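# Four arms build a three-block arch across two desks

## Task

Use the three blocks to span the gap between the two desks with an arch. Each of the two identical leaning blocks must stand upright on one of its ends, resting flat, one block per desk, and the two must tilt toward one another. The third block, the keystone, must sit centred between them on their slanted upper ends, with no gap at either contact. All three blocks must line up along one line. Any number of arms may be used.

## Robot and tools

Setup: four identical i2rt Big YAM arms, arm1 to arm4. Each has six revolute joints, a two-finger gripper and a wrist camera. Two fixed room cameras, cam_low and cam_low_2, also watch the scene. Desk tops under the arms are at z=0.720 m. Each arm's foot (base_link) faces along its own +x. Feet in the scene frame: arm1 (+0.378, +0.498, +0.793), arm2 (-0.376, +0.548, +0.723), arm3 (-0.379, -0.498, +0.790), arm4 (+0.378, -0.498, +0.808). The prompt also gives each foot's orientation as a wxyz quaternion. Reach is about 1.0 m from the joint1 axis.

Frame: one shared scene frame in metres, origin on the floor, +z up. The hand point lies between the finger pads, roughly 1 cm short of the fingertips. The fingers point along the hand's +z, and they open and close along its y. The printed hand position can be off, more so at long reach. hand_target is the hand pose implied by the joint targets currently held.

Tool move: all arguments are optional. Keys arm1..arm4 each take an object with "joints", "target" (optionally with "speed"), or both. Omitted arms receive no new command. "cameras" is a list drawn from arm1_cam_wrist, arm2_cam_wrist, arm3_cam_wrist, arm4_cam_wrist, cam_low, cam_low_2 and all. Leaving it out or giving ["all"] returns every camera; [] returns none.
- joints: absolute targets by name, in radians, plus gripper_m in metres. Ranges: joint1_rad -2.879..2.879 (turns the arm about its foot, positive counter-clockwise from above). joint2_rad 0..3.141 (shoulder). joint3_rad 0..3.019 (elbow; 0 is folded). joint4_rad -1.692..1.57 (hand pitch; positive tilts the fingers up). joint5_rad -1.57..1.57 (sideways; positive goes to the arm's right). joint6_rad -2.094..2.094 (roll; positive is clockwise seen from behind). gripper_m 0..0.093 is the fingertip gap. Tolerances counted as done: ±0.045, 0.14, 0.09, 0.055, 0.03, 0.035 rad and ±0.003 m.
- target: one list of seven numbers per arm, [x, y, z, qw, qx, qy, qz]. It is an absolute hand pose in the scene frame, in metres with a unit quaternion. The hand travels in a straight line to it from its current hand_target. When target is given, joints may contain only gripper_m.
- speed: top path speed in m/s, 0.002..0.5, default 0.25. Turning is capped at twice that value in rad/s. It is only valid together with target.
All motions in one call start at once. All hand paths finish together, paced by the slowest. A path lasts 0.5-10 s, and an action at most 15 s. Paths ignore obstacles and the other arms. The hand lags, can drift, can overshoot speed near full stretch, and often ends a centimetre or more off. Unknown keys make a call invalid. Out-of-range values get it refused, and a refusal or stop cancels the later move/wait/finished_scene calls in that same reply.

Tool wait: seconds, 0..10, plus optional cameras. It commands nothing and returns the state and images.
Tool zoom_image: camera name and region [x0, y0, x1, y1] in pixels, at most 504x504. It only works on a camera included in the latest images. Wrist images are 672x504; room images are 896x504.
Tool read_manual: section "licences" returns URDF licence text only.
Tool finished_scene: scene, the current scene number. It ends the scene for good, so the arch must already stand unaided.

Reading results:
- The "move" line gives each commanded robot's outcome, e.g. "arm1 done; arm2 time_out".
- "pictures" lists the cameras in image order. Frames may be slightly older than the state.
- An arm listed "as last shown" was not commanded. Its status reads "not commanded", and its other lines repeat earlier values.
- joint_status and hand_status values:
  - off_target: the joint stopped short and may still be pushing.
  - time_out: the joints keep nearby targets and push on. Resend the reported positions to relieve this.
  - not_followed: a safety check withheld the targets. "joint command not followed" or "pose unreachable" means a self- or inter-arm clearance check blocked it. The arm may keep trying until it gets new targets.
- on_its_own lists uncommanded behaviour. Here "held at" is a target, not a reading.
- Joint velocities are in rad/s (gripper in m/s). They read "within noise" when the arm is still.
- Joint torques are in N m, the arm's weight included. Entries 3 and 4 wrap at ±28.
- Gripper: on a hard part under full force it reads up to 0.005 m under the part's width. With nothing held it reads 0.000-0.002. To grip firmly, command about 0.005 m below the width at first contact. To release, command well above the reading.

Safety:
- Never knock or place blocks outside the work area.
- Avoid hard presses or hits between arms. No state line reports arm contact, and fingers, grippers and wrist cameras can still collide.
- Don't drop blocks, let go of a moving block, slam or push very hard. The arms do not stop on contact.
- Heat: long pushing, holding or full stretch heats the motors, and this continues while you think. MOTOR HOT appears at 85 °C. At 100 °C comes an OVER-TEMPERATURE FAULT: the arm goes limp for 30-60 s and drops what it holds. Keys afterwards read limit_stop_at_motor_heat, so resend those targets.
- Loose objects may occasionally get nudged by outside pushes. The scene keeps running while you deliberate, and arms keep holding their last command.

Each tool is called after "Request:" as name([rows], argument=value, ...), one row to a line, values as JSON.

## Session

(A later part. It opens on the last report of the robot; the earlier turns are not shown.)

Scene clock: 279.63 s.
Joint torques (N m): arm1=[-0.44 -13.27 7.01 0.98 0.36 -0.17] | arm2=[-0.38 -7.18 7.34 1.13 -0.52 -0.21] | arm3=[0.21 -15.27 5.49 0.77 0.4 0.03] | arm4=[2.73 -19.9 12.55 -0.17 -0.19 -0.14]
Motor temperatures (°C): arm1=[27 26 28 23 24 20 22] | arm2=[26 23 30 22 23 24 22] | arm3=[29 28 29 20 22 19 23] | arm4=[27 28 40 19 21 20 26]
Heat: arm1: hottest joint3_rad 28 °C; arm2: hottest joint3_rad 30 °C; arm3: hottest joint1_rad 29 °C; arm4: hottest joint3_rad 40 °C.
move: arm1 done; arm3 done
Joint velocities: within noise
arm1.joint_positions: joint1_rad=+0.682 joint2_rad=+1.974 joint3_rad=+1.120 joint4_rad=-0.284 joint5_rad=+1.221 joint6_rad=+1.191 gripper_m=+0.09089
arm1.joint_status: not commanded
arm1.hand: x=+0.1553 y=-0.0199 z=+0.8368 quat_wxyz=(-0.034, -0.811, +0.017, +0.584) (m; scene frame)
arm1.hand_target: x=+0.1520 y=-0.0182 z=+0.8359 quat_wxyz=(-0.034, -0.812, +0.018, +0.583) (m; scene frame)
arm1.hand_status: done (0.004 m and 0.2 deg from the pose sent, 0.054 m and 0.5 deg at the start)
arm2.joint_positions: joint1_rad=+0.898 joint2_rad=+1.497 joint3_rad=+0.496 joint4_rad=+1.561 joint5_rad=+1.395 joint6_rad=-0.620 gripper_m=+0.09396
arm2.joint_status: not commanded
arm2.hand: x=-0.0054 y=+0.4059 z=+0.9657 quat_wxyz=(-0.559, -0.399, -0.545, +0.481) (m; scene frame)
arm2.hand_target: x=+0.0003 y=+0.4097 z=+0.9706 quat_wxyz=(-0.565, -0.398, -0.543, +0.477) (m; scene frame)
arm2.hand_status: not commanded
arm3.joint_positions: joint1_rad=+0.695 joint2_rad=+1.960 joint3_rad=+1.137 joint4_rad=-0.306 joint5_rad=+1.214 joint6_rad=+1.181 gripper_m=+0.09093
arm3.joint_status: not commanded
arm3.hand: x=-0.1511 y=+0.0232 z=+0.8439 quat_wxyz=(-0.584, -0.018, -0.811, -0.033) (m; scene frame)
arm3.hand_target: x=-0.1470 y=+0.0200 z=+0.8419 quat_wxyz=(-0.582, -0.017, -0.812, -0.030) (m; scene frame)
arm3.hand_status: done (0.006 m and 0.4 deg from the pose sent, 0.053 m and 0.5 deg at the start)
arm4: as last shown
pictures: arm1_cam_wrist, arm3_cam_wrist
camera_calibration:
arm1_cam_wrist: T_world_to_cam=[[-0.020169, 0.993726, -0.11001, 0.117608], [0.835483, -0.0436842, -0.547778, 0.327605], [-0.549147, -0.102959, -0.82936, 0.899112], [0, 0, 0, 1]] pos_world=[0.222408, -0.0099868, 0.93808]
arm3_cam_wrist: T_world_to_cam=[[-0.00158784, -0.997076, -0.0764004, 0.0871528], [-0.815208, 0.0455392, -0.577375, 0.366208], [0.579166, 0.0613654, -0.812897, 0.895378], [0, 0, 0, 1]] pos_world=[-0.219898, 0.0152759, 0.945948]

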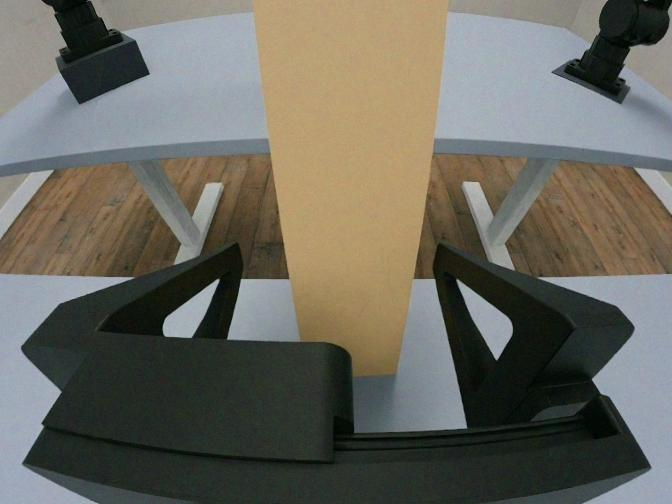

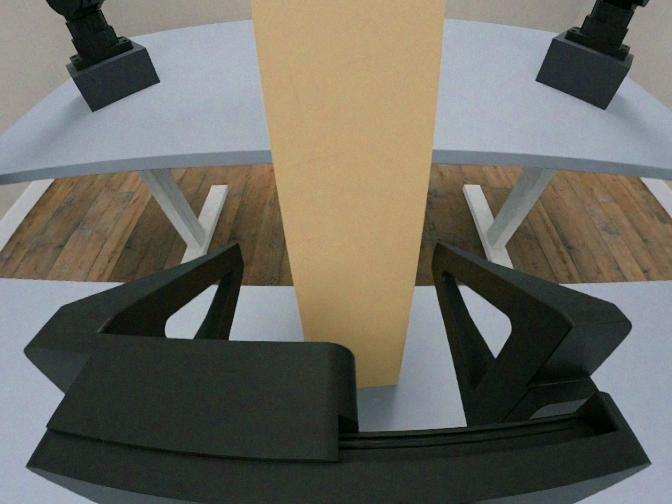

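Request:
move(arm1={"target":[0.120,-0.0155,0.825,0.034,0.812,-0.018,-0.583],"speed":0.06}, arm3={"target":[-0.115,0.016,0.831,0.5825,0.017,0.812,0.030],"speed":0.06}, cameras=["arm1_cam_wrist","arm3_cam_wrist","cam_low_2"])

Request:
move(arm4={"target":[-0.025,-0.004,0.97,0,1,0.0,-0.015],"speed":0.08}, cameras=["arm4_cam_wrist","arm2_cam_wrist"])

Scene clock: 282.27 s.
Joint torques (N m): arm1=[-0.62 -12.63 6.9 1.18 0.32 -0.16] | arm2=[-0.38 -7 7.32 1.09 -0.52 -0.19] | arm3=[0.15 -14.51 5.37 0.79 0.37 0.04] | arm4=[2.67 -19.78 12.53 -0.18 -0.19 -0.14]
Motor temperatures (°C): arm1=[27 26 28 23 24 20 21] | arm2=[26 23 30 22 23 24 22] | arm3=[29 28 29 20 22 19 23] | arm4=[27 28 41 19 21 20 26]
Heat: arm1: hottest joint3_rad 28 °C; arm2: hottest joint3_rad 30 °C; arm3: hottest joint1_rad 29 °C; arm4: hottest joint3_rad 41 °C.
move: arm1 done; arm3 off_target
Joint velocities: within noise
arm1.joint_positions: joint1_rad=+0.620 joint2_rad=+1.984 joint3_rad=+1.096 joint4_rad=-0.100 joint5_rad=+1.190 joint6_rad=+1.042 gripper_m=+0.09089
arm1.joint_status: not commanded
arm1.hand: x=+0.1235 y=-0.0184 z=+0.8313 quat_wxyz=(-0.038, -0.811, +0.020, +0.584) (m; scene frame)
arm1.hand_target: x=+0.1200 y=-0.0154 z=+0.8249 quat_wxyz=(-0.034, -0.812, +0.018, +0.583) (m; scene frame)
arm1.hand_status: done (0.008 m and 0.6 deg from the pose sent, 0.037 m and 0.2 deg at the start)
arm2, arm4: as last shown
arm3.joint_positions: joint1_rad=+0.634 joint2_rad=+1.962 joint3_rad=+1.109 joint4_rad=-0.122 joint5_rad=+1.184 joint6_rad=+1.035 gripper_m=+0.09093
arm3.joint_status: not commanded
arm3.hand: x=-0.1193 y=+0.0211 z=+0.8419 quat_wxyz=(-0.584, -0.023, -0.810, -0.040) (m; scene frame)
arm3.hand_target: x=-0.1152 y=+0.0161 z=+0.8312 quat_wxyz=(-0.583, -0.017, -0.812, -0.031) (m; scene frame)
arm3.hand_status: off_target (0.013 m and 1.4 deg from the pose sent, 0.039 m and 0.4 deg at the start)
pictures: arm1_cam_wrist, arm3_cam_wrist, cam_low_2
camera_calibration:
arm1_cam_wrist: T_world_to_cam=[[-0.02008, 0.99258, -0.119921, 0.123137], [0.835184, -0.049283, -0.547758, 0.351098], [-0.549604, -0.111155, -0.827997, 0.876019], [0, 0, 0, 1]] pos_world=[0.190705, -0.0075458, 0.932425]
arm3_cam_wrist: T_world_to_cam=[[-0.00132539, -0.995544, -0.0942918, 0.100021], [-0.813814, 0.0558691, -0.578433, 0.391956], [0.581123, 0.0759694, -0.810262, 0.873219], [0, 0, 0, 1]] pos_world=[-0.188336, 0.0113393, 0.943687]

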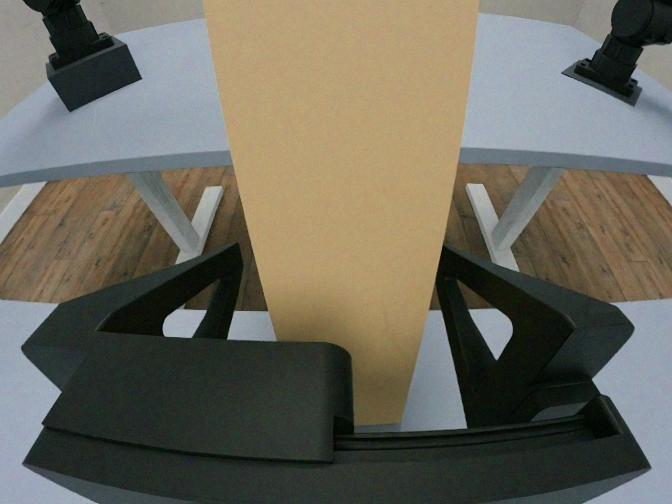

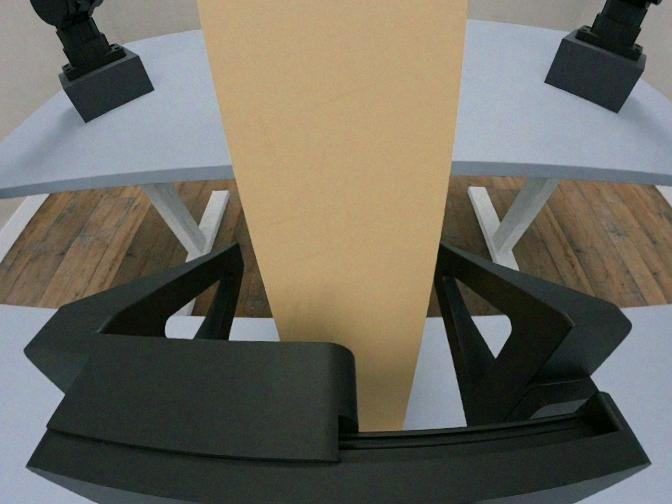

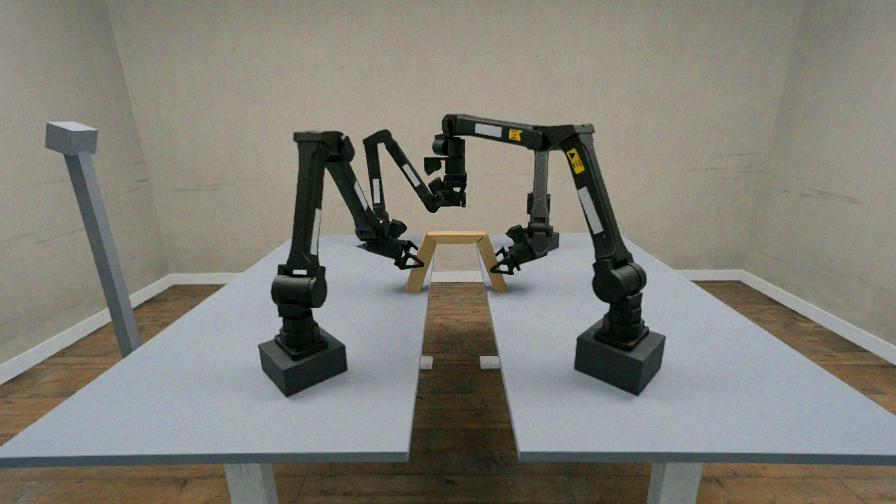

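Scene clock: 284.00 s.
Joint torques (N m): arm1=[-0.44 -12.57 6.93 1.14 0.33 -0.16] | arm2=[-0.44 -7.06 7.3 1.11 -0.52 -0.19] | arm3=[0.15 -14.1 5.5 0.94 0.37 0.02] | arm4=[2.84 -19.66 9.01 1.06 -0.14 -0.15]
Motor temperatures (°C): arm1=[27 26 28 23 24 20 21] | arm2=[26 23 30 22 23 24 22] | arm3=[29 28 29 20 22 19 23] | arm4=[27 28 40 19 21 20 26]
Heat: arm1: hottest joint3_rad 28 °C; arm2: hottest joint3_rad 30 °C; arm3: hottest joint1_rad 29 °C; arm4: hottest joint3_rad 40 °C.
move: arm4 off_target
Joint velocities: within noise
arm1.joint_positions: joint1_rad=+0.620 joint2_rad=+1.984 joint3_rad=+1.096 joint4_rad=-0.099 joint5_rad=+1.190 joint6_rad=+1.040 gripper_m=+0.09089
arm1.joint_status: not commanded
arm1.hand: x=+0.1235 y=-0.0186 z=+0.8314 quat_wxyz=(-0.039, -0.811, +0.020, +0.584) (m; scene frame)
arm1.hand_target: x=+0.1200 y=-0.0156 z=+0.8251 quat_wxyz=(-0.034, -0.812, +0.018, +0.583) (m; scene frame)
arm1.hand_status: not commanded
arm2: as last shown
arm3.joint_positions: joint1_rad=+0.634 joint2_rad=+1.962 joint3_rad=+1.108 joint4_rad=-0.122 joint5_rad=+1.184 joint6_rad=+1.034 gripper_m=+0.09093
arm3.joint_status: not commanded
arm3.hand: x=-0.1193 y=+0.0210 z=+0.8418 quat_wxyz=(-0.584, -0.022, -0.810, -0.039) (m; scene frame)
arm3.hand_target: x=-0.1152 y=+0.0160 z=+0.8312 quat_wxyz=(-0.583, -0.017, -0.812, -0.030) (m; scene frame)
arm3.hand_status: not commanded
arm4.joint_positions: joint1_rad=-0.151 joint2_rad=+2.017 joint3_rad=+1.946 joint4_rad=-1.486 joint5_rad=-0.023 joint6_rad=-0.879 gripper_m=+0.08788
arm4.joint_status: not commanded
arm4.hand: x=-0.0153 y=-0.0040 z=+0.9775 quat_wxyz=(+0.002, +1.000, -0.012, -0.013) (m; scene frame)
arm4.hand_target: x=-0.0249 y=-0.0044 z=+0.9699 quat_wxyz=(+0.000, +1.000, +0.000, -0.015) (m; scene frame)
arm4.hand_status: off_target (0.012 m and 1.4 deg from the pose sent, 0.079 m and 2.0 deg at the start)
pictures: arm2_cam_wrist, arm4_cam_wrist
camera_calibration:
arm2_cam_wrist: T_world_to_cam=[[-0.980956, -0.187908, 0.0491411, 0.0210625], [-0.128997, 0.441163, -0.888107, 0.689008], [0.145204, -0.877534, -0.457002, 0.916631], [0, 0, 0, 1]] pos_world=[-0.0235565, 0.504368, 1.02978]
arm4_cam_wrist: T_world_to_cam=[[0.018775, 0.999814, 0.00450271, -0.000429374], [0.821098, -0.0179883, 0.570504, -0.541282], [0.570478, -0.00701404, -0.821283, 0.936807], [0, 0, 0, 1]] pos_world=[-0.0899743, -0.00273664, 1.07819]

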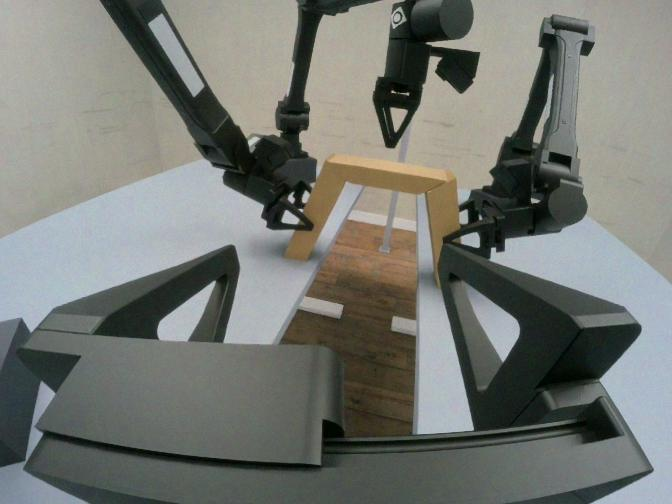

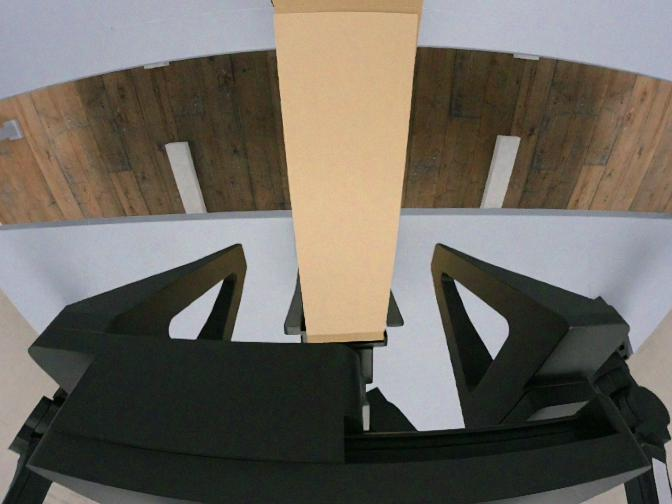

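Request:
zoom_image(camera="arm4_cam_wrist", region=[250, 0, 450, 80])

Request:
zoom_image(camera="arm4_cam_wrist", region=[280, 290, 420, 360])

Request:
zoom_image(camera="arm4_cam_wrist", region=[180, 0, 500, 360])

Scaled by 2.520 from the camera's 672x504 image, which has a finer 960x720 frame.

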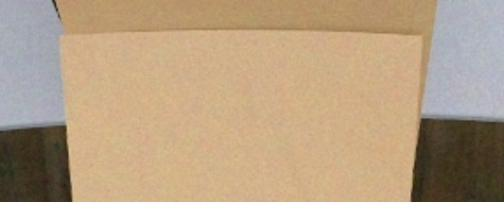

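Scaled by 3.600 from the camera's 672x504 image, which has a finer 960x720 frame.

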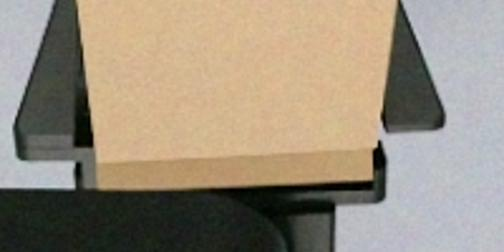

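Scaled by 1.400 from the camera's 672x504 image, which has a finer 960x720 frame.

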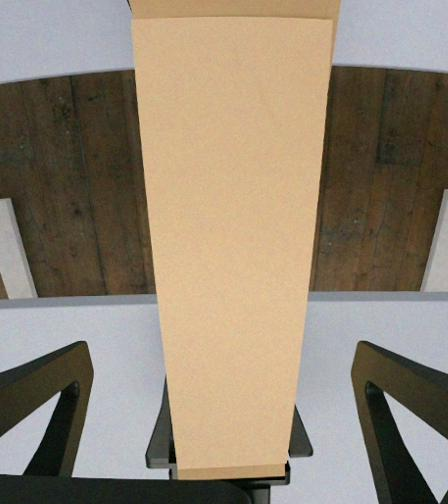

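Request:
move(arm4={"target":[-0.028,-0.0045,0.913,0,1,0.0,-0.015],"speed":0.06}, arm1={"joints":{"gripper_m":0.062}}, arm3={"joints":{"gripper_m":0.064}}, cameras=["arm4_cam_wrist","cam_low_2"])

Request:
move(arm4={"joints":{"gripper_m":0.060}}, arm1={"joints":{"gripper_m":0.0555}}, arm3={"joints":{"gripper_m":0.0555}}, cameras=[])

Request:
move(arm4={"joints":{"gripper_m":0.052}}, cameras=["cam_low","cam_low_2"])

Request:
zoom_image(camera="cam_low_2", region=[416, 220, 496, 260])

Scene clock: 292.60 s.
Joint torques (N m): arm1=[-0.56 -12.4 7.43 1.17 0.32 -0.11] | arm2=[-0.26 -6.83 7.42 1.13 -0.52 -0.19] | arm3=[0.03 -14.15 5.9 0.88 0.37 0.08] | arm4=[2.78 -19.96 8.88 1.05 -0.13 -0.1]
Motor temperatures (°C): arm1=[27 27 28 23 24 20 21] | arm2=[26 23 30 22 23 24 22] | arm3=[29 28 28 21 22 19 23] | arm4=[27 27 39 19 21 20 26]
Heat: arm1: hottest joint3_rad 28 °C; arm2: hottest joint3_rad 30 °C; arm3: hottest joint1_rad 29 °C; arm4: hottest joint3_rad 39 °C.
move: arm1 done; arm3 done; arm4 off_target
Joint velocities: within noise
arm1.joint_positions: joint1_rad=+0.620 joint2_rad=+1.985 joint3_rad=+1.090 joint4_rad=-0.099 joint5_rad=+1.190 joint6_rad=+1.030 gripper_m=+0.06213
arm1.joint_status: all done
arm1.hand: x=+0.1239 y=-0.0163 z=+0.8294 quat_wxyz=(-0.033, -0.811, +0.014, +0.584) (m; scene frame)
arm1.hand_target: x=+0.1200 y=-0.0155 z=+0.8250 quat_wxyz=(-0.033, -0.812, +0.016, +0.583) (m; scene frame)
arm1.hand_status: not commanded
arm2: as last shown
arm3.joint_positions: joint1_rad=+0.634 joint2_rad=+1.962 joint3_rad=+1.103 joint4_rad=-0.122 joint5_rad=+1.184 joint6_rad=+1.023 gripper_m=+0.06410
arm3.joint_status: all done
arm3.hand: x=-0.1197 y=+0.0188 z=+0.8398 quat_wxyz=(-0.584, -0.016, -0.811, -0.034) (m; scene frame)
arm3.hand_target: x=-0.1153 y=+0.0161 z=+0.8314 quat_wxyz=(-0.583, -0.015, -0.812, -0.029) (m; scene frame)
arm3.hand_status: not commanded
arm4.joint_positions: joint1_rad=-0.148 joint2_rad=+2.046 joint3_rad=+1.842 joint4_rad=-1.352 joint5_rad=-0.023 joint6_rad=-0.881 gripper_m=+0.08788
arm4.joint_status: not commanded
arm4.hand: x=-0.0185 y=-0.0039 z=+0.9205 quat_wxyz=(+0.002, +1.000, -0.010, -0.013) (m; scene frame)
arm4.hand_target: x=-0.0278 y=-0.0046 z=+0.9131 quat_wxyz=(+0.000, +1.000, +0.001, -0.015) (m; scene frame)
arm4.hand_status: off_target (0.012 m and 1.1 deg from the pose sent, 0.066 m and 1.4 deg at the start)
pictures: arm4_cam_wrist, cam_low_2
camera_calibration:
arm4_cam_wrist: T_world_to_cam=[[0.0134285, 0.999898, 0.00479058, -0.000568681], [0.8213, -0.0137624, 0.57033, -0.506011], [0.570338, -0.00372418, -0.821401, 0.891916], [0, 0, 0, 1]] pos_world=[-0.0930993, -0.00307367, 1.02122]

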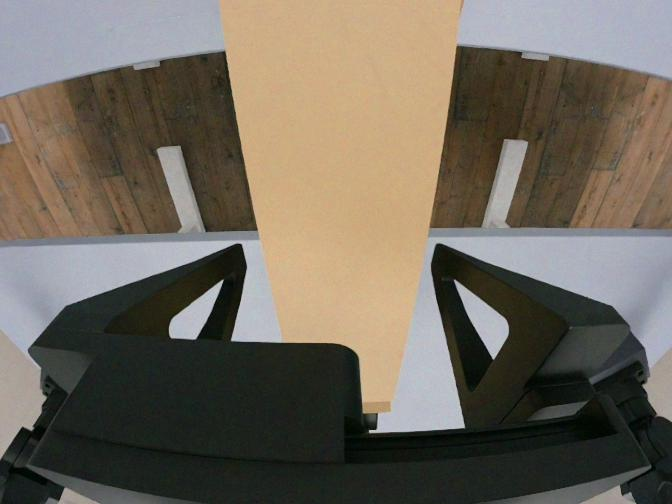

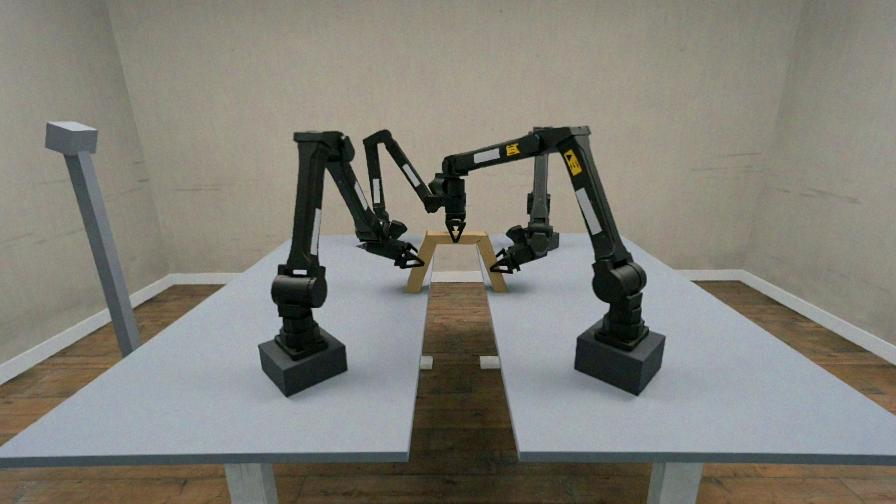

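Scene clock: 293.33 s.
Joint torques (N m): arm1=[-0.5 -12.51 7.47 1.14 0.29 -0.07] | arm2=[-0.44 -7 7.35 1.13 -0.51 -0.2] | arm3=[-0.21 -14.15 5.93 0.91 0.33 0.11] | arm4=[2.78 -19.96 8.9 0.94 -0.11 -0.09]
Motor temperatures (°C): arm1=[27 27 28 23 24 20 21] | arm2=[26 23 30 22 23 24 22] | arm3=[29 28 28 21 22 19 23] | arm4=[27 27 39 19 21 20 26]
Heat: arm1: hottest joint3_rad 28 °C; arm2: hottest joint3_rad 30 °C; arm3: hottest joint1_rad 29 °C; arm4: hottest joint3_rad 39 °C.
move: arm1 off_target; arm3 off_target; arm4 done
Joint velocities: within noise
arm1.joint_positions: joint1_rad=+0.620 joint2_rad=+1.985 joint3_rad=+1.089 joint4_rad=-0.099 joint5_rad=+1.191 joint6_rad=+1.026 gripper_m=+0.05954
arm1.joint_status: gripper_m off_target (ended at +0.05956, target +0.05550)
arm1.hand: x=+0.1239 y=-0.0158 z=+0.8294 quat_wxyz=(-0.031, -0.811, +0.012, +0.584) (m; scene frame)
arm1.hand_target: x=+0.1200 y=-0.0155 z=+0.8251 quat_wxyz=(-0.033, -0.812, +0.016, +0.583) (m; scene frame)
arm1.hand_status: not commanded
arm2: as last shown
arm3.joint_positions: joint1_rad=+0.634 joint2_rad=+1.962 joint3_rad=+1.102 joint4_rad=-0.122 joint5_rad=+1.185 joint6_rad=+1.021 gripper_m=+0.06112
arm3.joint_status: gripper_m off_target (ended at +0.06115, target +0.05550)
arm3.hand: x=-0.1197 y=+0.0184 z=+0.8398 quat_wxyz=(-0.585, -0.015, -0.810, -0.033) (m; scene frame)
arm3.hand_target: x=-0.1153 y=+0.0161 z=+0.8314 quat_wxyz=(-0.583, -0.015, -0.812, -0.029) (m; scene frame)
arm3.hand_status: not commanded
arm4.joint_positions: joint1_rad=-0.148 joint2_rad=+2.046 joint3_rad=+1.842 joint4_rad=-1.349 joint5_rad=-0.023 joint6_rad=-0.887 gripper_m=+0.06034
arm4.joint_status: all done
arm4.hand: x=-0.0190 y=-0.0033 z=+0.9205 quat_wxyz=(+0.000, +1.000, -0.007, -0.014) (m; scene frame)
arm4.hand_target: x=-0.0278 y=-0.0045 z=+0.9131 quat_wxyz=(+0.000, +1.000, +0.003, -0.015) (m; scene frame)
arm4.hand_status: not commanded
pictures: none
No camera images: "cameras" was empty.

Scene clock: 293.73 s.
Joint torques (N m): arm1=[-0.56 -12.51 7.45 1.14 0.28 -0.08] | arm2=[-0.26 -7.24 7.32 1.16 -0.52 -0.19] | arm3=[-0.09 -13.86 5.98 0.91 0.32 0.12] | arm4=[2.84 -19.96 8.94 0.92 -0.12 -0.06]
Motor temperatures (°C): arm1=[27 27 28 23 24 20 21] | arm2=[26 23 30 22 23 24 22] | arm3=[29 27 28 21 22 19 23] | arm4=[27 27 39 19 21 20 26]
Heat: arm1: hottest joint3_rad 28 °C; arm2: hottest joint3_rad 30 °C; arm3: hottest joint1_rad 29 °C; arm4: hottest joint3_rad 39 °C.
move: arm4 off_target
Joint velocities: within noise
arm1, arm2, arm3: as last shown
arm1.joint_positions: joint1_rad=+0.620 joint2_rad=+1.985 joint3_rad=+1.089 joint4_rad=-0.099 joint5_rad=+1.191 joint6_rad=+1.026 gripper_m=+0.05953
arm4.joint_positions: joint1_rad=-0.148 joint2_rad=+2.046 joint3_rad=+1.842 joint4_rad=-1.349 joint5_rad=-0.023 joint6_rad=-0.890 gripper_m=+0.05905
arm4.joint_status: gripper_m off_target (ended at +0.05907, target +0.05200)
arm4.hand: x=-0.0190 y=-0.0033 z=+0.9205 quat_wxyz=(+0.000, +1.000, -0.005, -0.014) (m; scene frame)
arm4.hand_target: x=-0.0278 y=-0.0045 z=+0.9131 quat_wxyz=(+0.000, +1.000, +0.003, -0.015) (m; scene frame)
arm4.hand_status: not commanded
pictures: cam_low, cam_low_2

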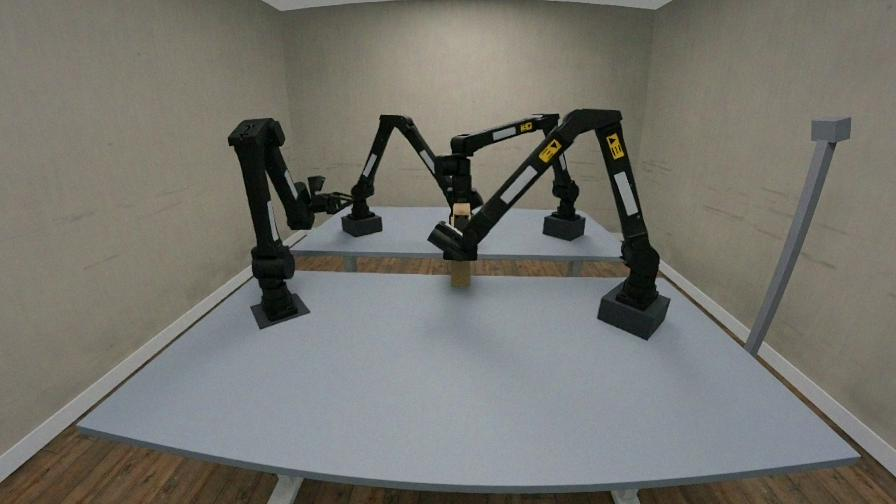

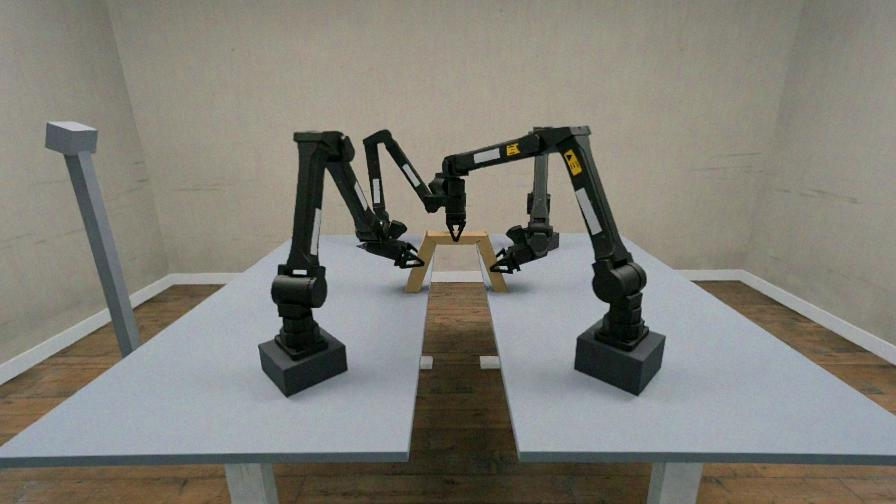

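Scaled by 6.300 from the camera's 896x504 image, which has a finer 1280x720 frame.

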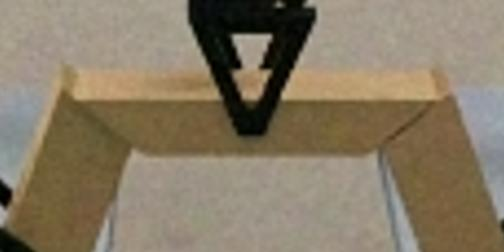

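Request:
move(arm4={"target":[-0.028,-0.0045,0.943,0,1,0.0,-0.015],"speed":0.06}, cameras=[])

Request:
move(arm1={"target":[0.120,-0.0155,0.824,0.0126,0.8114,-0.0444,-0.5842],"speed":0.05}, arm3={"target":[-0.115,0.0161,0.830,0.5835,0.0292,0.812,0.0188],"speed":0.05}, cameras=["cam_low","cam_low_2","arm2_cam_wrist"])

Request:
zoom_image(camera="cam_low_2", region=[396, 215, 516, 305])

Request:
zoom_image(camera="arm2_cam_wrist", region=[270, 130, 490, 300])

Request:
zoom_image(camera="cam_low", region=[430, 190, 500, 300])

Scene clock: 298.47 s.
Joint torques (N m): arm1=[-0.56 -12.57 7.47 1.11 0.29 -0.08] | arm2=[-0.09 -7 7.36 1.11 -0.52 -0.18] | arm3=[-0.26 -13.98 5.87 0.88 0.32 0.1] | arm4=[2.78 -21.19 12.44 -0.44 -0.14 0.01]
Motor temperatures (°C): arm1=[27 27 27 24 24 20 22] | arm2=[26 23 30 22 23 24 22] | arm3=[29 27 28 21 22 19 23] | arm4=[27 28 39 19 21 20 26]
Heat: arm1: hottest joint1_rad 27 °C; arm2: hottest joint3_rad 30 °C; arm3: hottest joint1_rad 29 °C; arm4: hottest joint3_rad 39 °C.
move: arm4 off_target
Joint velocities: within noise
arm1, arm2, arm3: as last shown
arm4.joint_positions: joint1_rad=-0.148 joint2_rad=+2.046 joint3_rad=+1.843 joint4_rad=-1.386 joint5_rad=-0.023 joint6_rad=-0.890 gripper_m=+0.05905
arm4.joint_status: not commanded
arm4.hand: x=-0.0135 y=-0.0102 z=+0.9208 quat_wxyz=(+0.014, +1.000, -0.005, -0.003) (m; scene frame)
arm4.hand_target: x=-0.0273 y=-0.0053 z=+0.9431 quat_wxyz=(+0.000, +1.000, +0.000, -0.016) (m; scene frame)
arm4.hand_status: off_target (0.027 m and 2.2 deg from the pose sent, 0.024 m and 0.6 deg at the start)
pictures: none
No camera images: "cameras" was empty.

Scene clock: 300.03 s.
Joint torques (N m): arm1=[-0.09 -11.75 10.07 -0.12 0.59 0.09] | arm2=[-0.38 -7 7.3 1.13 -0.53 -0.2] | arm3=[0.32 -13.27 7.97 -0.25 0.62 0.26] | arm4=[2.84 -21.19 12.41 -0.25 -0.15 0.01]
Motor temperatures (°C): arm1=[27 27 28 23 24 20 22] | arm2=[26 23 30 22 23 24 22] | arm3=[29 27 28 21 22 19 23] | arm4=[27 28 39 19 21 20 26]
Heat: arm1: hottest joint3_rad 28 °C; arm2: hottest joint3_rad 30 °C; arm3: hottest joint1_rad 29 °C; arm4: hottest joint3_rad 39 °C.
move: arm1 done; arm3 off_target
Joint velocities: within noise
arm1.joint_positions: joint1_rad=+0.620 joint2_rad=+1.998 joint3_rad=+1.133 joint4_rad=-0.278 joint5_rad=+1.218 joint6_rad=+1.188 gripper_m=+0.05952
arm1.joint_status: not commanded
arm1.hand: x=+0.1235 y=-0.0090 z=+0.8280 quat_wxyz=(-0.014, -0.811, +0.039, +0.583) (m; scene frame)
arm1.hand_target: x=+0.1201 y=-0.0153 z=+0.8238 quat_wxyz=(-0.013, -0.811, +0.044, +0.583) (m; scene frame)
arm1.hand_status: done (0.008 m and 0.7 deg from the pose sent, 0.007 m and 4.3 deg at the start)
arm2: as last shown
arm3.joint_positions: joint1_rad=+0.634 joint2_rad=+1.963 joint3_rad=+1.109 joint4_rad=-0.182 joint5_rad=+1.196 joint6_rad=+1.092 gripper_m=+0.06113
arm3.joint_status: not commanded
arm3.hand: x=-0.1200 y=+0.0132 z=+0.8389 quat_wxyz=(-0.584, -0.030, -0.811, -0.030) (m; scene frame)
arm3.hand_target: x=-0.1152 y=+0.0158 z=+0.8298 quat_wxyz=(-0.583, -0.031, -0.812, -0.021) (m; scene frame)
arm3.hand_status: off_target (0.011 m and 1.3 deg from the pose sent, 0.011 m and 2.3 deg at the start)
arm4.joint_positions: joint1_rad=-0.148 joint2_rad=+2.046 joint3_rad=+1.843 joint4_rad=-1.392 joint5_rad=-0.023 joint6_rad=-0.890 gripper_m=+0.05905
arm4.joint_status: not commanded
arm4.hand: x=-0.0126 y=-0.0113 z=+0.9210 quat_wxyz=(+0.017, +1.000, -0.005, -0.001) (m; scene frame)
arm4.hand_target: x=-0.0272 y=-0.0055 z=+0.9431 quat_wxyz=(+0.000, +1.000, +0.000, -0.015) (m; scene frame)
arm4.hand_status: not commanded
pictures: arm2_cam_wrist, cam_low, cam_low_2
camera_calibration:
arm2_cam_wrist: T_world_to_cam=[[-0.980956, -0.187908, 0.0491411, 0.0210625], [-0.128997, 0.441163, -0.888107, 0.689008], [0.145204, -0.877534, -0.457002, 0.916631], [0, 0, 0, 1]] pos_world=[-0.0235565, 0.504368, 1.02978]

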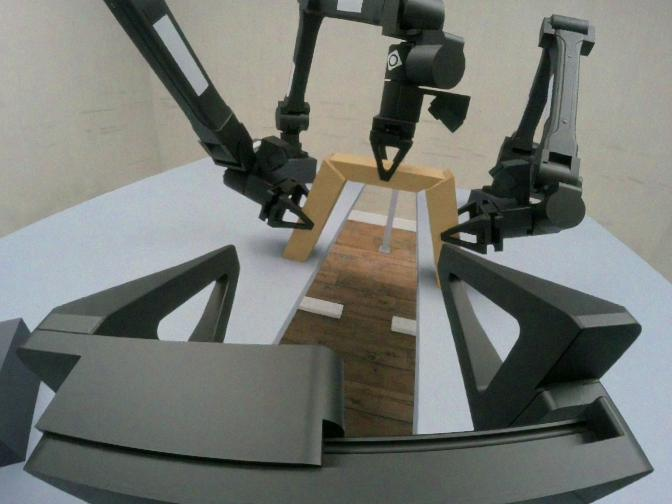

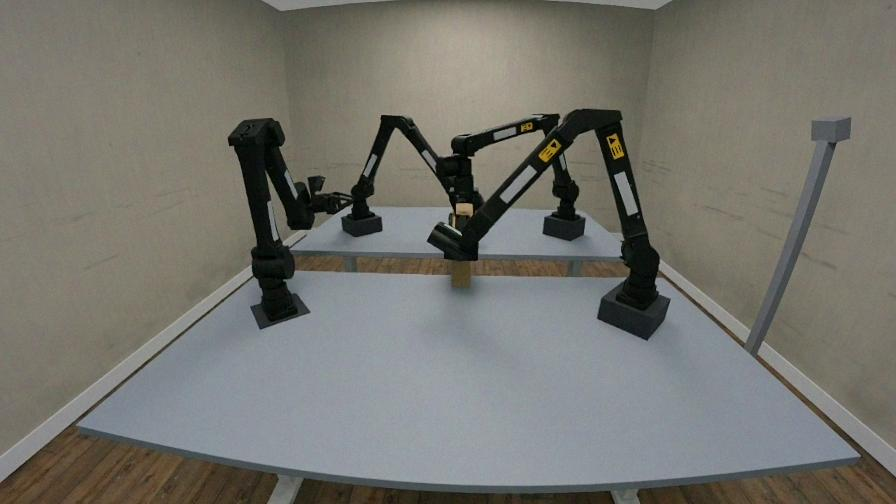

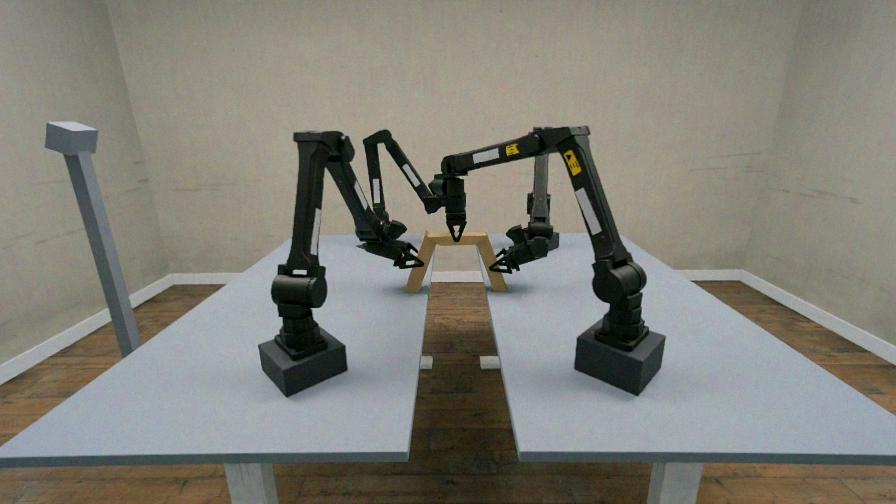

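Scaled by 4.200 from the camera's 896x504 image, which has a finer 1280x720 frame.

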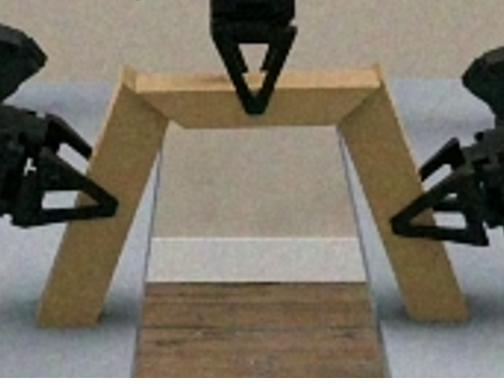

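Scaled by 2.291 from the camera's 672x504 image, which has a finer 960x720 frame.

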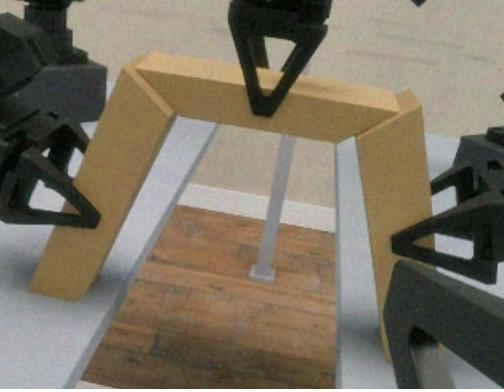

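Scaled by 4.582 from the camera's 896x504 image, which has a finer 1280x720 frame.

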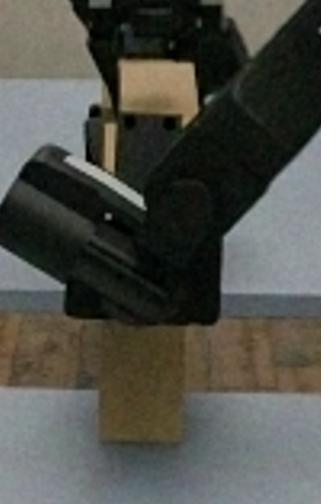

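Request:
move(arm4={"target":[-0.028,0.004,0.995,0,1,0.0,-0.02],"speed":0.08}, cameras=["cam_low","cam_low_2","arm2_cam_wrist"])

Request:
zoom_image(camera="cam_low_2", region=[396, 205, 516, 305])

Request:
zoom_image(camera="arm2_cam_wrist", region=[270, 130, 490, 300])

Request:
zoom_image(camera="cam_low", region=[430, 180, 500, 300])

Scene clock: 303.60 s.
Joint torques (N m): arm1=[-0.26 -11.69 10.02 -0.09 0.56 0.06] | arm2=[-0.32 -7.06 7.3 1.17 -0.51 -0.2] | arm3=[0.15 -13.27 7.91 -0.28 0.62 0.21] | arm4=[1.9 -21.3 13.33 -0.25 -0.21 -0.1]
Motor temperatures (°C): arm1=[27 27 28 23 24 20 22] | arm2=[26 23 30 22 23 24 22] | arm3=[29 27 28 20 22 19 24] | arm4=[27 29 40 19 21 20 26]
Heat: arm1: hottest joint3_rad 28 °C; arm2: hottest joint3_rad 30 °C; arm3: hottest joint1_rad 29 °C; arm4: hottest joint3_rad 40 °C.
move: arm4 off_target
Joint velocities: within noise
arm1.joint_positions: joint1_rad=+0.620 joint2_rad=+1.998 joint3_rad=+1.133 joint4_rad=-0.280 joint5_rad=+1.219 joint6_rad=+1.191 gripper_m=+0.05952
arm1.joint_status: not commanded
arm1.hand: x=+0.1234 y=-0.0089 z=+0.8282 quat_wxyz=(-0.014, -0.811, +0.040, +0.584) (m; scene frame)
arm1.hand_target: x=+0.1201 y=-0.0152 z=+0.8240 quat_wxyz=(-0.013, -0.811, +0.044, +0.583) (m; scene frame)
arm1.hand_status: not commanded
arm2.joint_positions: joint1_rad=+0.898 joint2_rad=+1.497 joint3_rad=+0.496 joint4_rad=+1.561 joint5_rad=+1.395 joint6_rad=-0.620 gripper_m=+0.09396
arm2.joint_status: not commanded
arm2.hand: x=-0.0054 y=+0.4059 z=+0.9657 quat_wxyz=(-0.559, -0.399, -0.545, +0.481) (m; scene frame)
arm2.hand_target: x=+0.0003 y=+0.4097 z=+0.9706 quat_wxyz=(-0.565, -0.398, -0.543, +0.477) (m; scene frame)
arm2.hand_status: not commanded
arm3.joint_positions: joint1_rad=+0.634 joint2_rad=+1.963 joint3_rad=+1.109 joint4_rad=-0.183 joint5_rad=+1.197 joint6_rad=+1.094 gripper_m=+0.06113
arm3.joint_status: not commanded
arm3.hand: x=-0.1199 y=+0.0129 z=+0.8390 quat_wxyz=(-0.584, -0.031, -0.810, -0.030) (m; scene frame)
arm3.hand_target: x=-0.1151 y=+0.0155 z=+0.8300 quat_wxyz=(-0.583, -0.031, -0.811, -0.020) (m; scene frame)
arm3.hand_status: not commanded
arm4.joint_positions: joint1_rad=-0.148 joint2_rad=+2.046 joint3_rad=+1.971 joint4_rad=-1.521 joint5_rad=-0.029 joint6_rad=-0.884 gripper_m=+0.05905
arm4.joint_status: not commanded
arm4.hand: x=-0.0175 y=-0.0068 z=+0.9693 quat_wxyz=(+0.019, +1.000, -0.008, -0.003) (m; scene frame)
arm4.hand_target: x=-0.0272 y=+0.0030 z=+0.9951 quat_wxyz=(-0.001, +1.000, -0.003, -0.021) (m; scene frame)
arm4.hand_status: off_target (0.030 m and 3.1 deg from the pose sent, 0.077 m and 3.0 deg at the start)
pictures: arm2_cam_wrist, cam_low, cam_low_2
camera_calibration:
arm2_cam_wrist: T_world_to_cam=[[-0.980956, -0.187908, 0.0491411, 0.0210625], [-0.128997, 0.441163, -0.888107, 0.689008], [0.145204, -0.877534, -0.457002, 0.916631], [0, 0, 0, 1]] pos_world=[-0.0235565, 0.504368, 1.02978]

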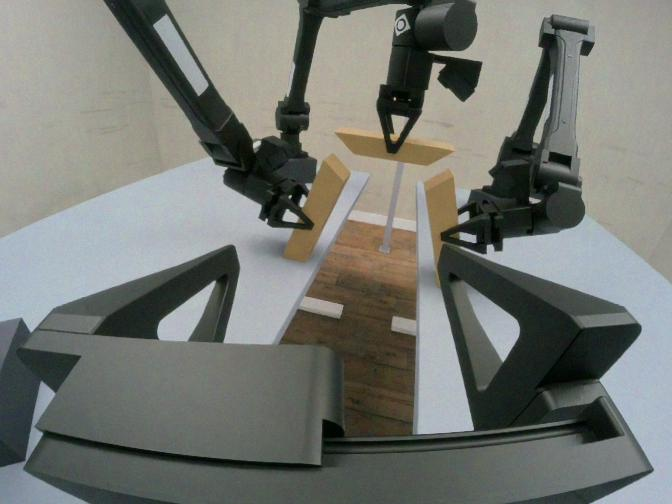

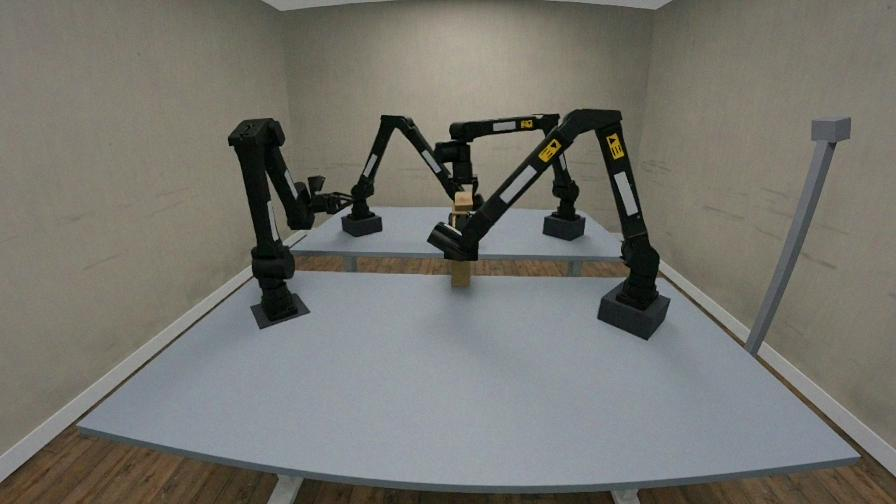

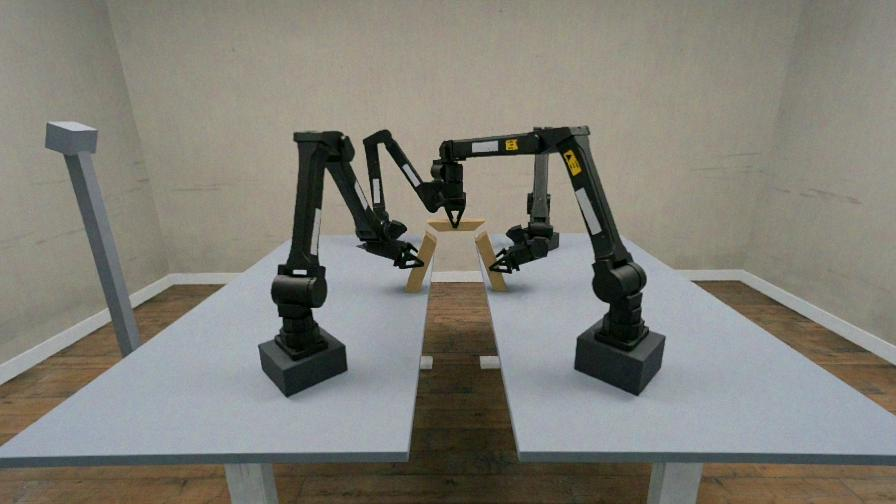

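Scaled by 4.200 from the camera's 896x504 image, which has a finer 1280x720 frame.

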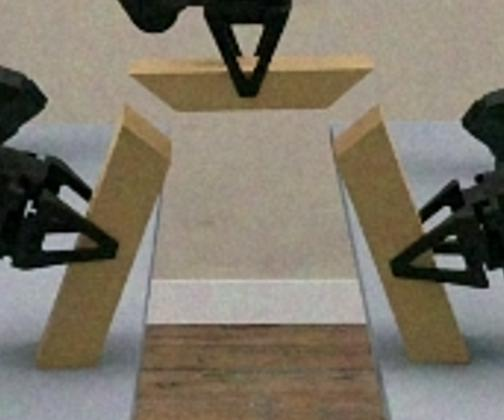

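Scaled by 2.291 from the camera's 672x504 image, which has a finer 960x720 frame.

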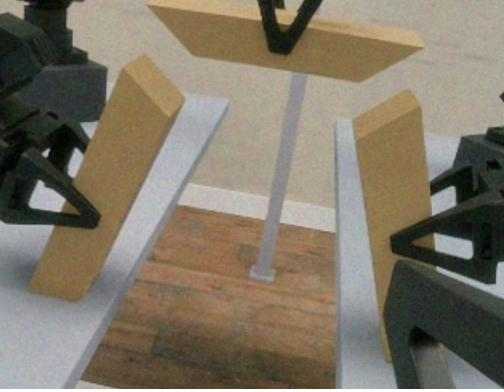

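Scaled by 4.200 from the camera's 896x504 image, which has a finer 1280x720 frame.

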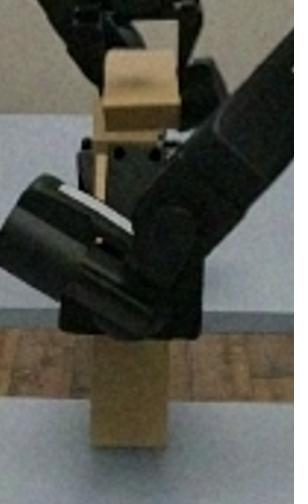

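Request:
move(arm4={"target":[-0.030,0.001,0.952,0,1,0.005,-0.025],"speed":0.06}, cameras=["cam_low","cam_low_2","arm2_cam_wrist"])

Request:
zoom_image(camera="cam_low_2", region=[406, 205, 506, 305])

Request:
zoom_image(camera="arm2_cam_wrist", region=[300, 130, 470, 230])

Request:
zoom_image(camera="cam_low", region=[430, 180, 500, 300])

Scene clock: 307.40 s.
Joint torques (N m): arm1=[-0.32 -11.63 10.02 -0.09 0.56 0.07] | arm2=[-0.03 -7.06 7.31 1.09 -0.51 -0.2] | arm3=[0.32 -13.22 7.87 -0.32 0.64 0.27] | arm4=[2.2 -21.19 9.5 1.01 -0.22 -0.13]
Motor temperatures (°C): arm1=[27 27 28 23 24 20 22] | arm2=[26 23 30 22 23 24 22] | arm3=[29 26 28 20 22 19 24] | arm4=[27 29 41 19 21 20 27]
Heat: arm1: hottest joint3_rad 28 °C; arm2: hottest joint3_rad 30 °C; arm3: hottest joint1_rad 29 °C; arm4: hottest joint3_rad 41 °C.
move: arm4 done
Joint velocities: within noise
arm1, arm2, arm3: as last shown
arm4.joint_positions: joint1_rad=-0.148 joint2_rad=+2.051 joint3_rad=+1.920 joint4_rad=-1.436 joint5_rad=-0.036 joint6_rad=-0.892 gripper_m=+0.05905
arm4.joint_status: not commanded
arm4.hand: x=-0.0224 y=-0.0028 z=+0.9472 quat_wxyz=(+0.010, +1.000, -0.004, -0.015) (m; scene frame)
arm4.hand_target: x=-0.0297 y=+0.0007 z=+0.9518 quat_wxyz=(+0.000, +1.000, +0.005, -0.024) (m; scene frame)
arm4.hand_status: done (0.010 m and 2.0 deg from the pose sent, 0.023 m and 3.7 deg at the start)
pictures: arm2_cam_wrist, cam_low, cam_low_2
camera_calibration:
arm2_cam_wrist: T_world_to_cam=[[-0.980956, -0.187908, 0.0491411, 0.0210625], [-0.128997, 0.441163, -0.888107, 0.689008], [0.145204, -0.877534, -0.457002, 0.916631], [0, 0, 0, 1]] pos_world=[-0.0235565, 0.504368, 1.02978]

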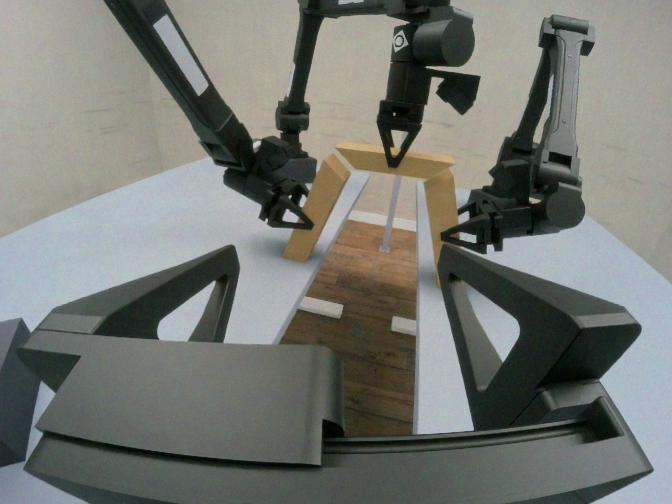

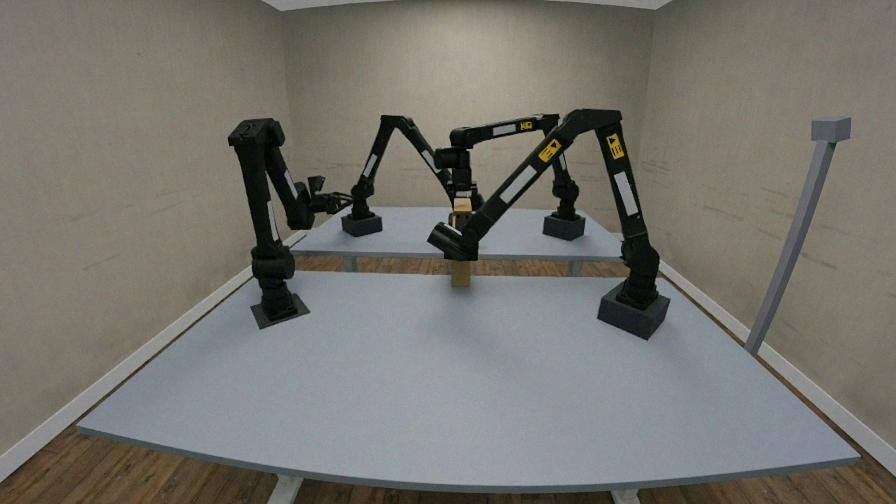

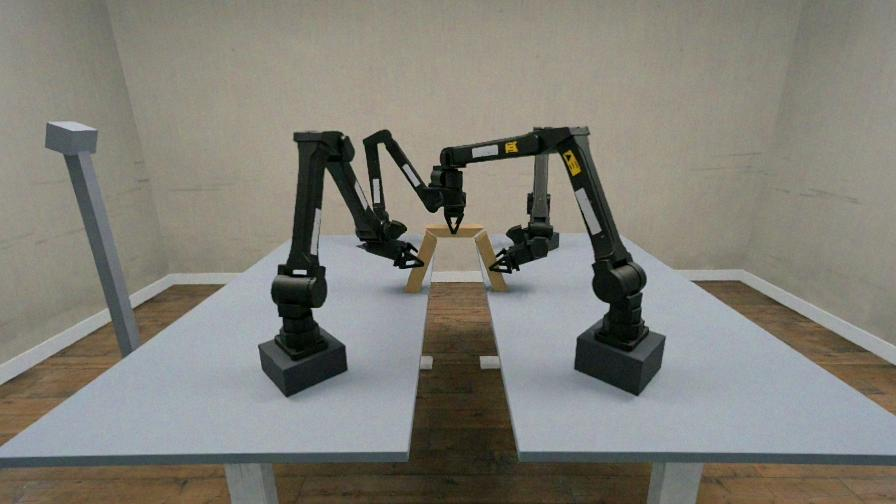

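Scaled by 5.040 from the camera's 896x504 image, which has a finer 1280x720 frame.

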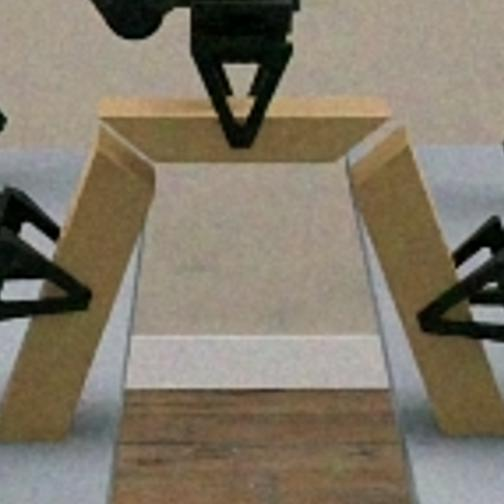

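Scaled by 2.965 from the camera's 672x504 image, which has a finer 960x720 frame.

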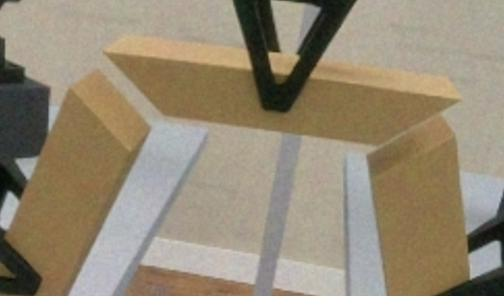

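Scaled by 4.200 from the camera's 896x504 image, which has a finer 1280x720 frame.

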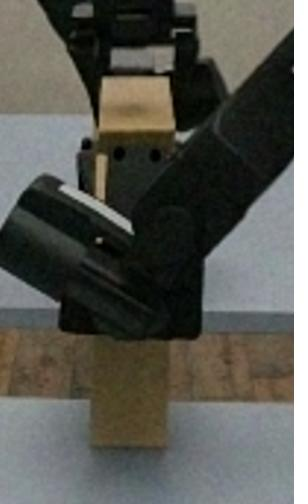

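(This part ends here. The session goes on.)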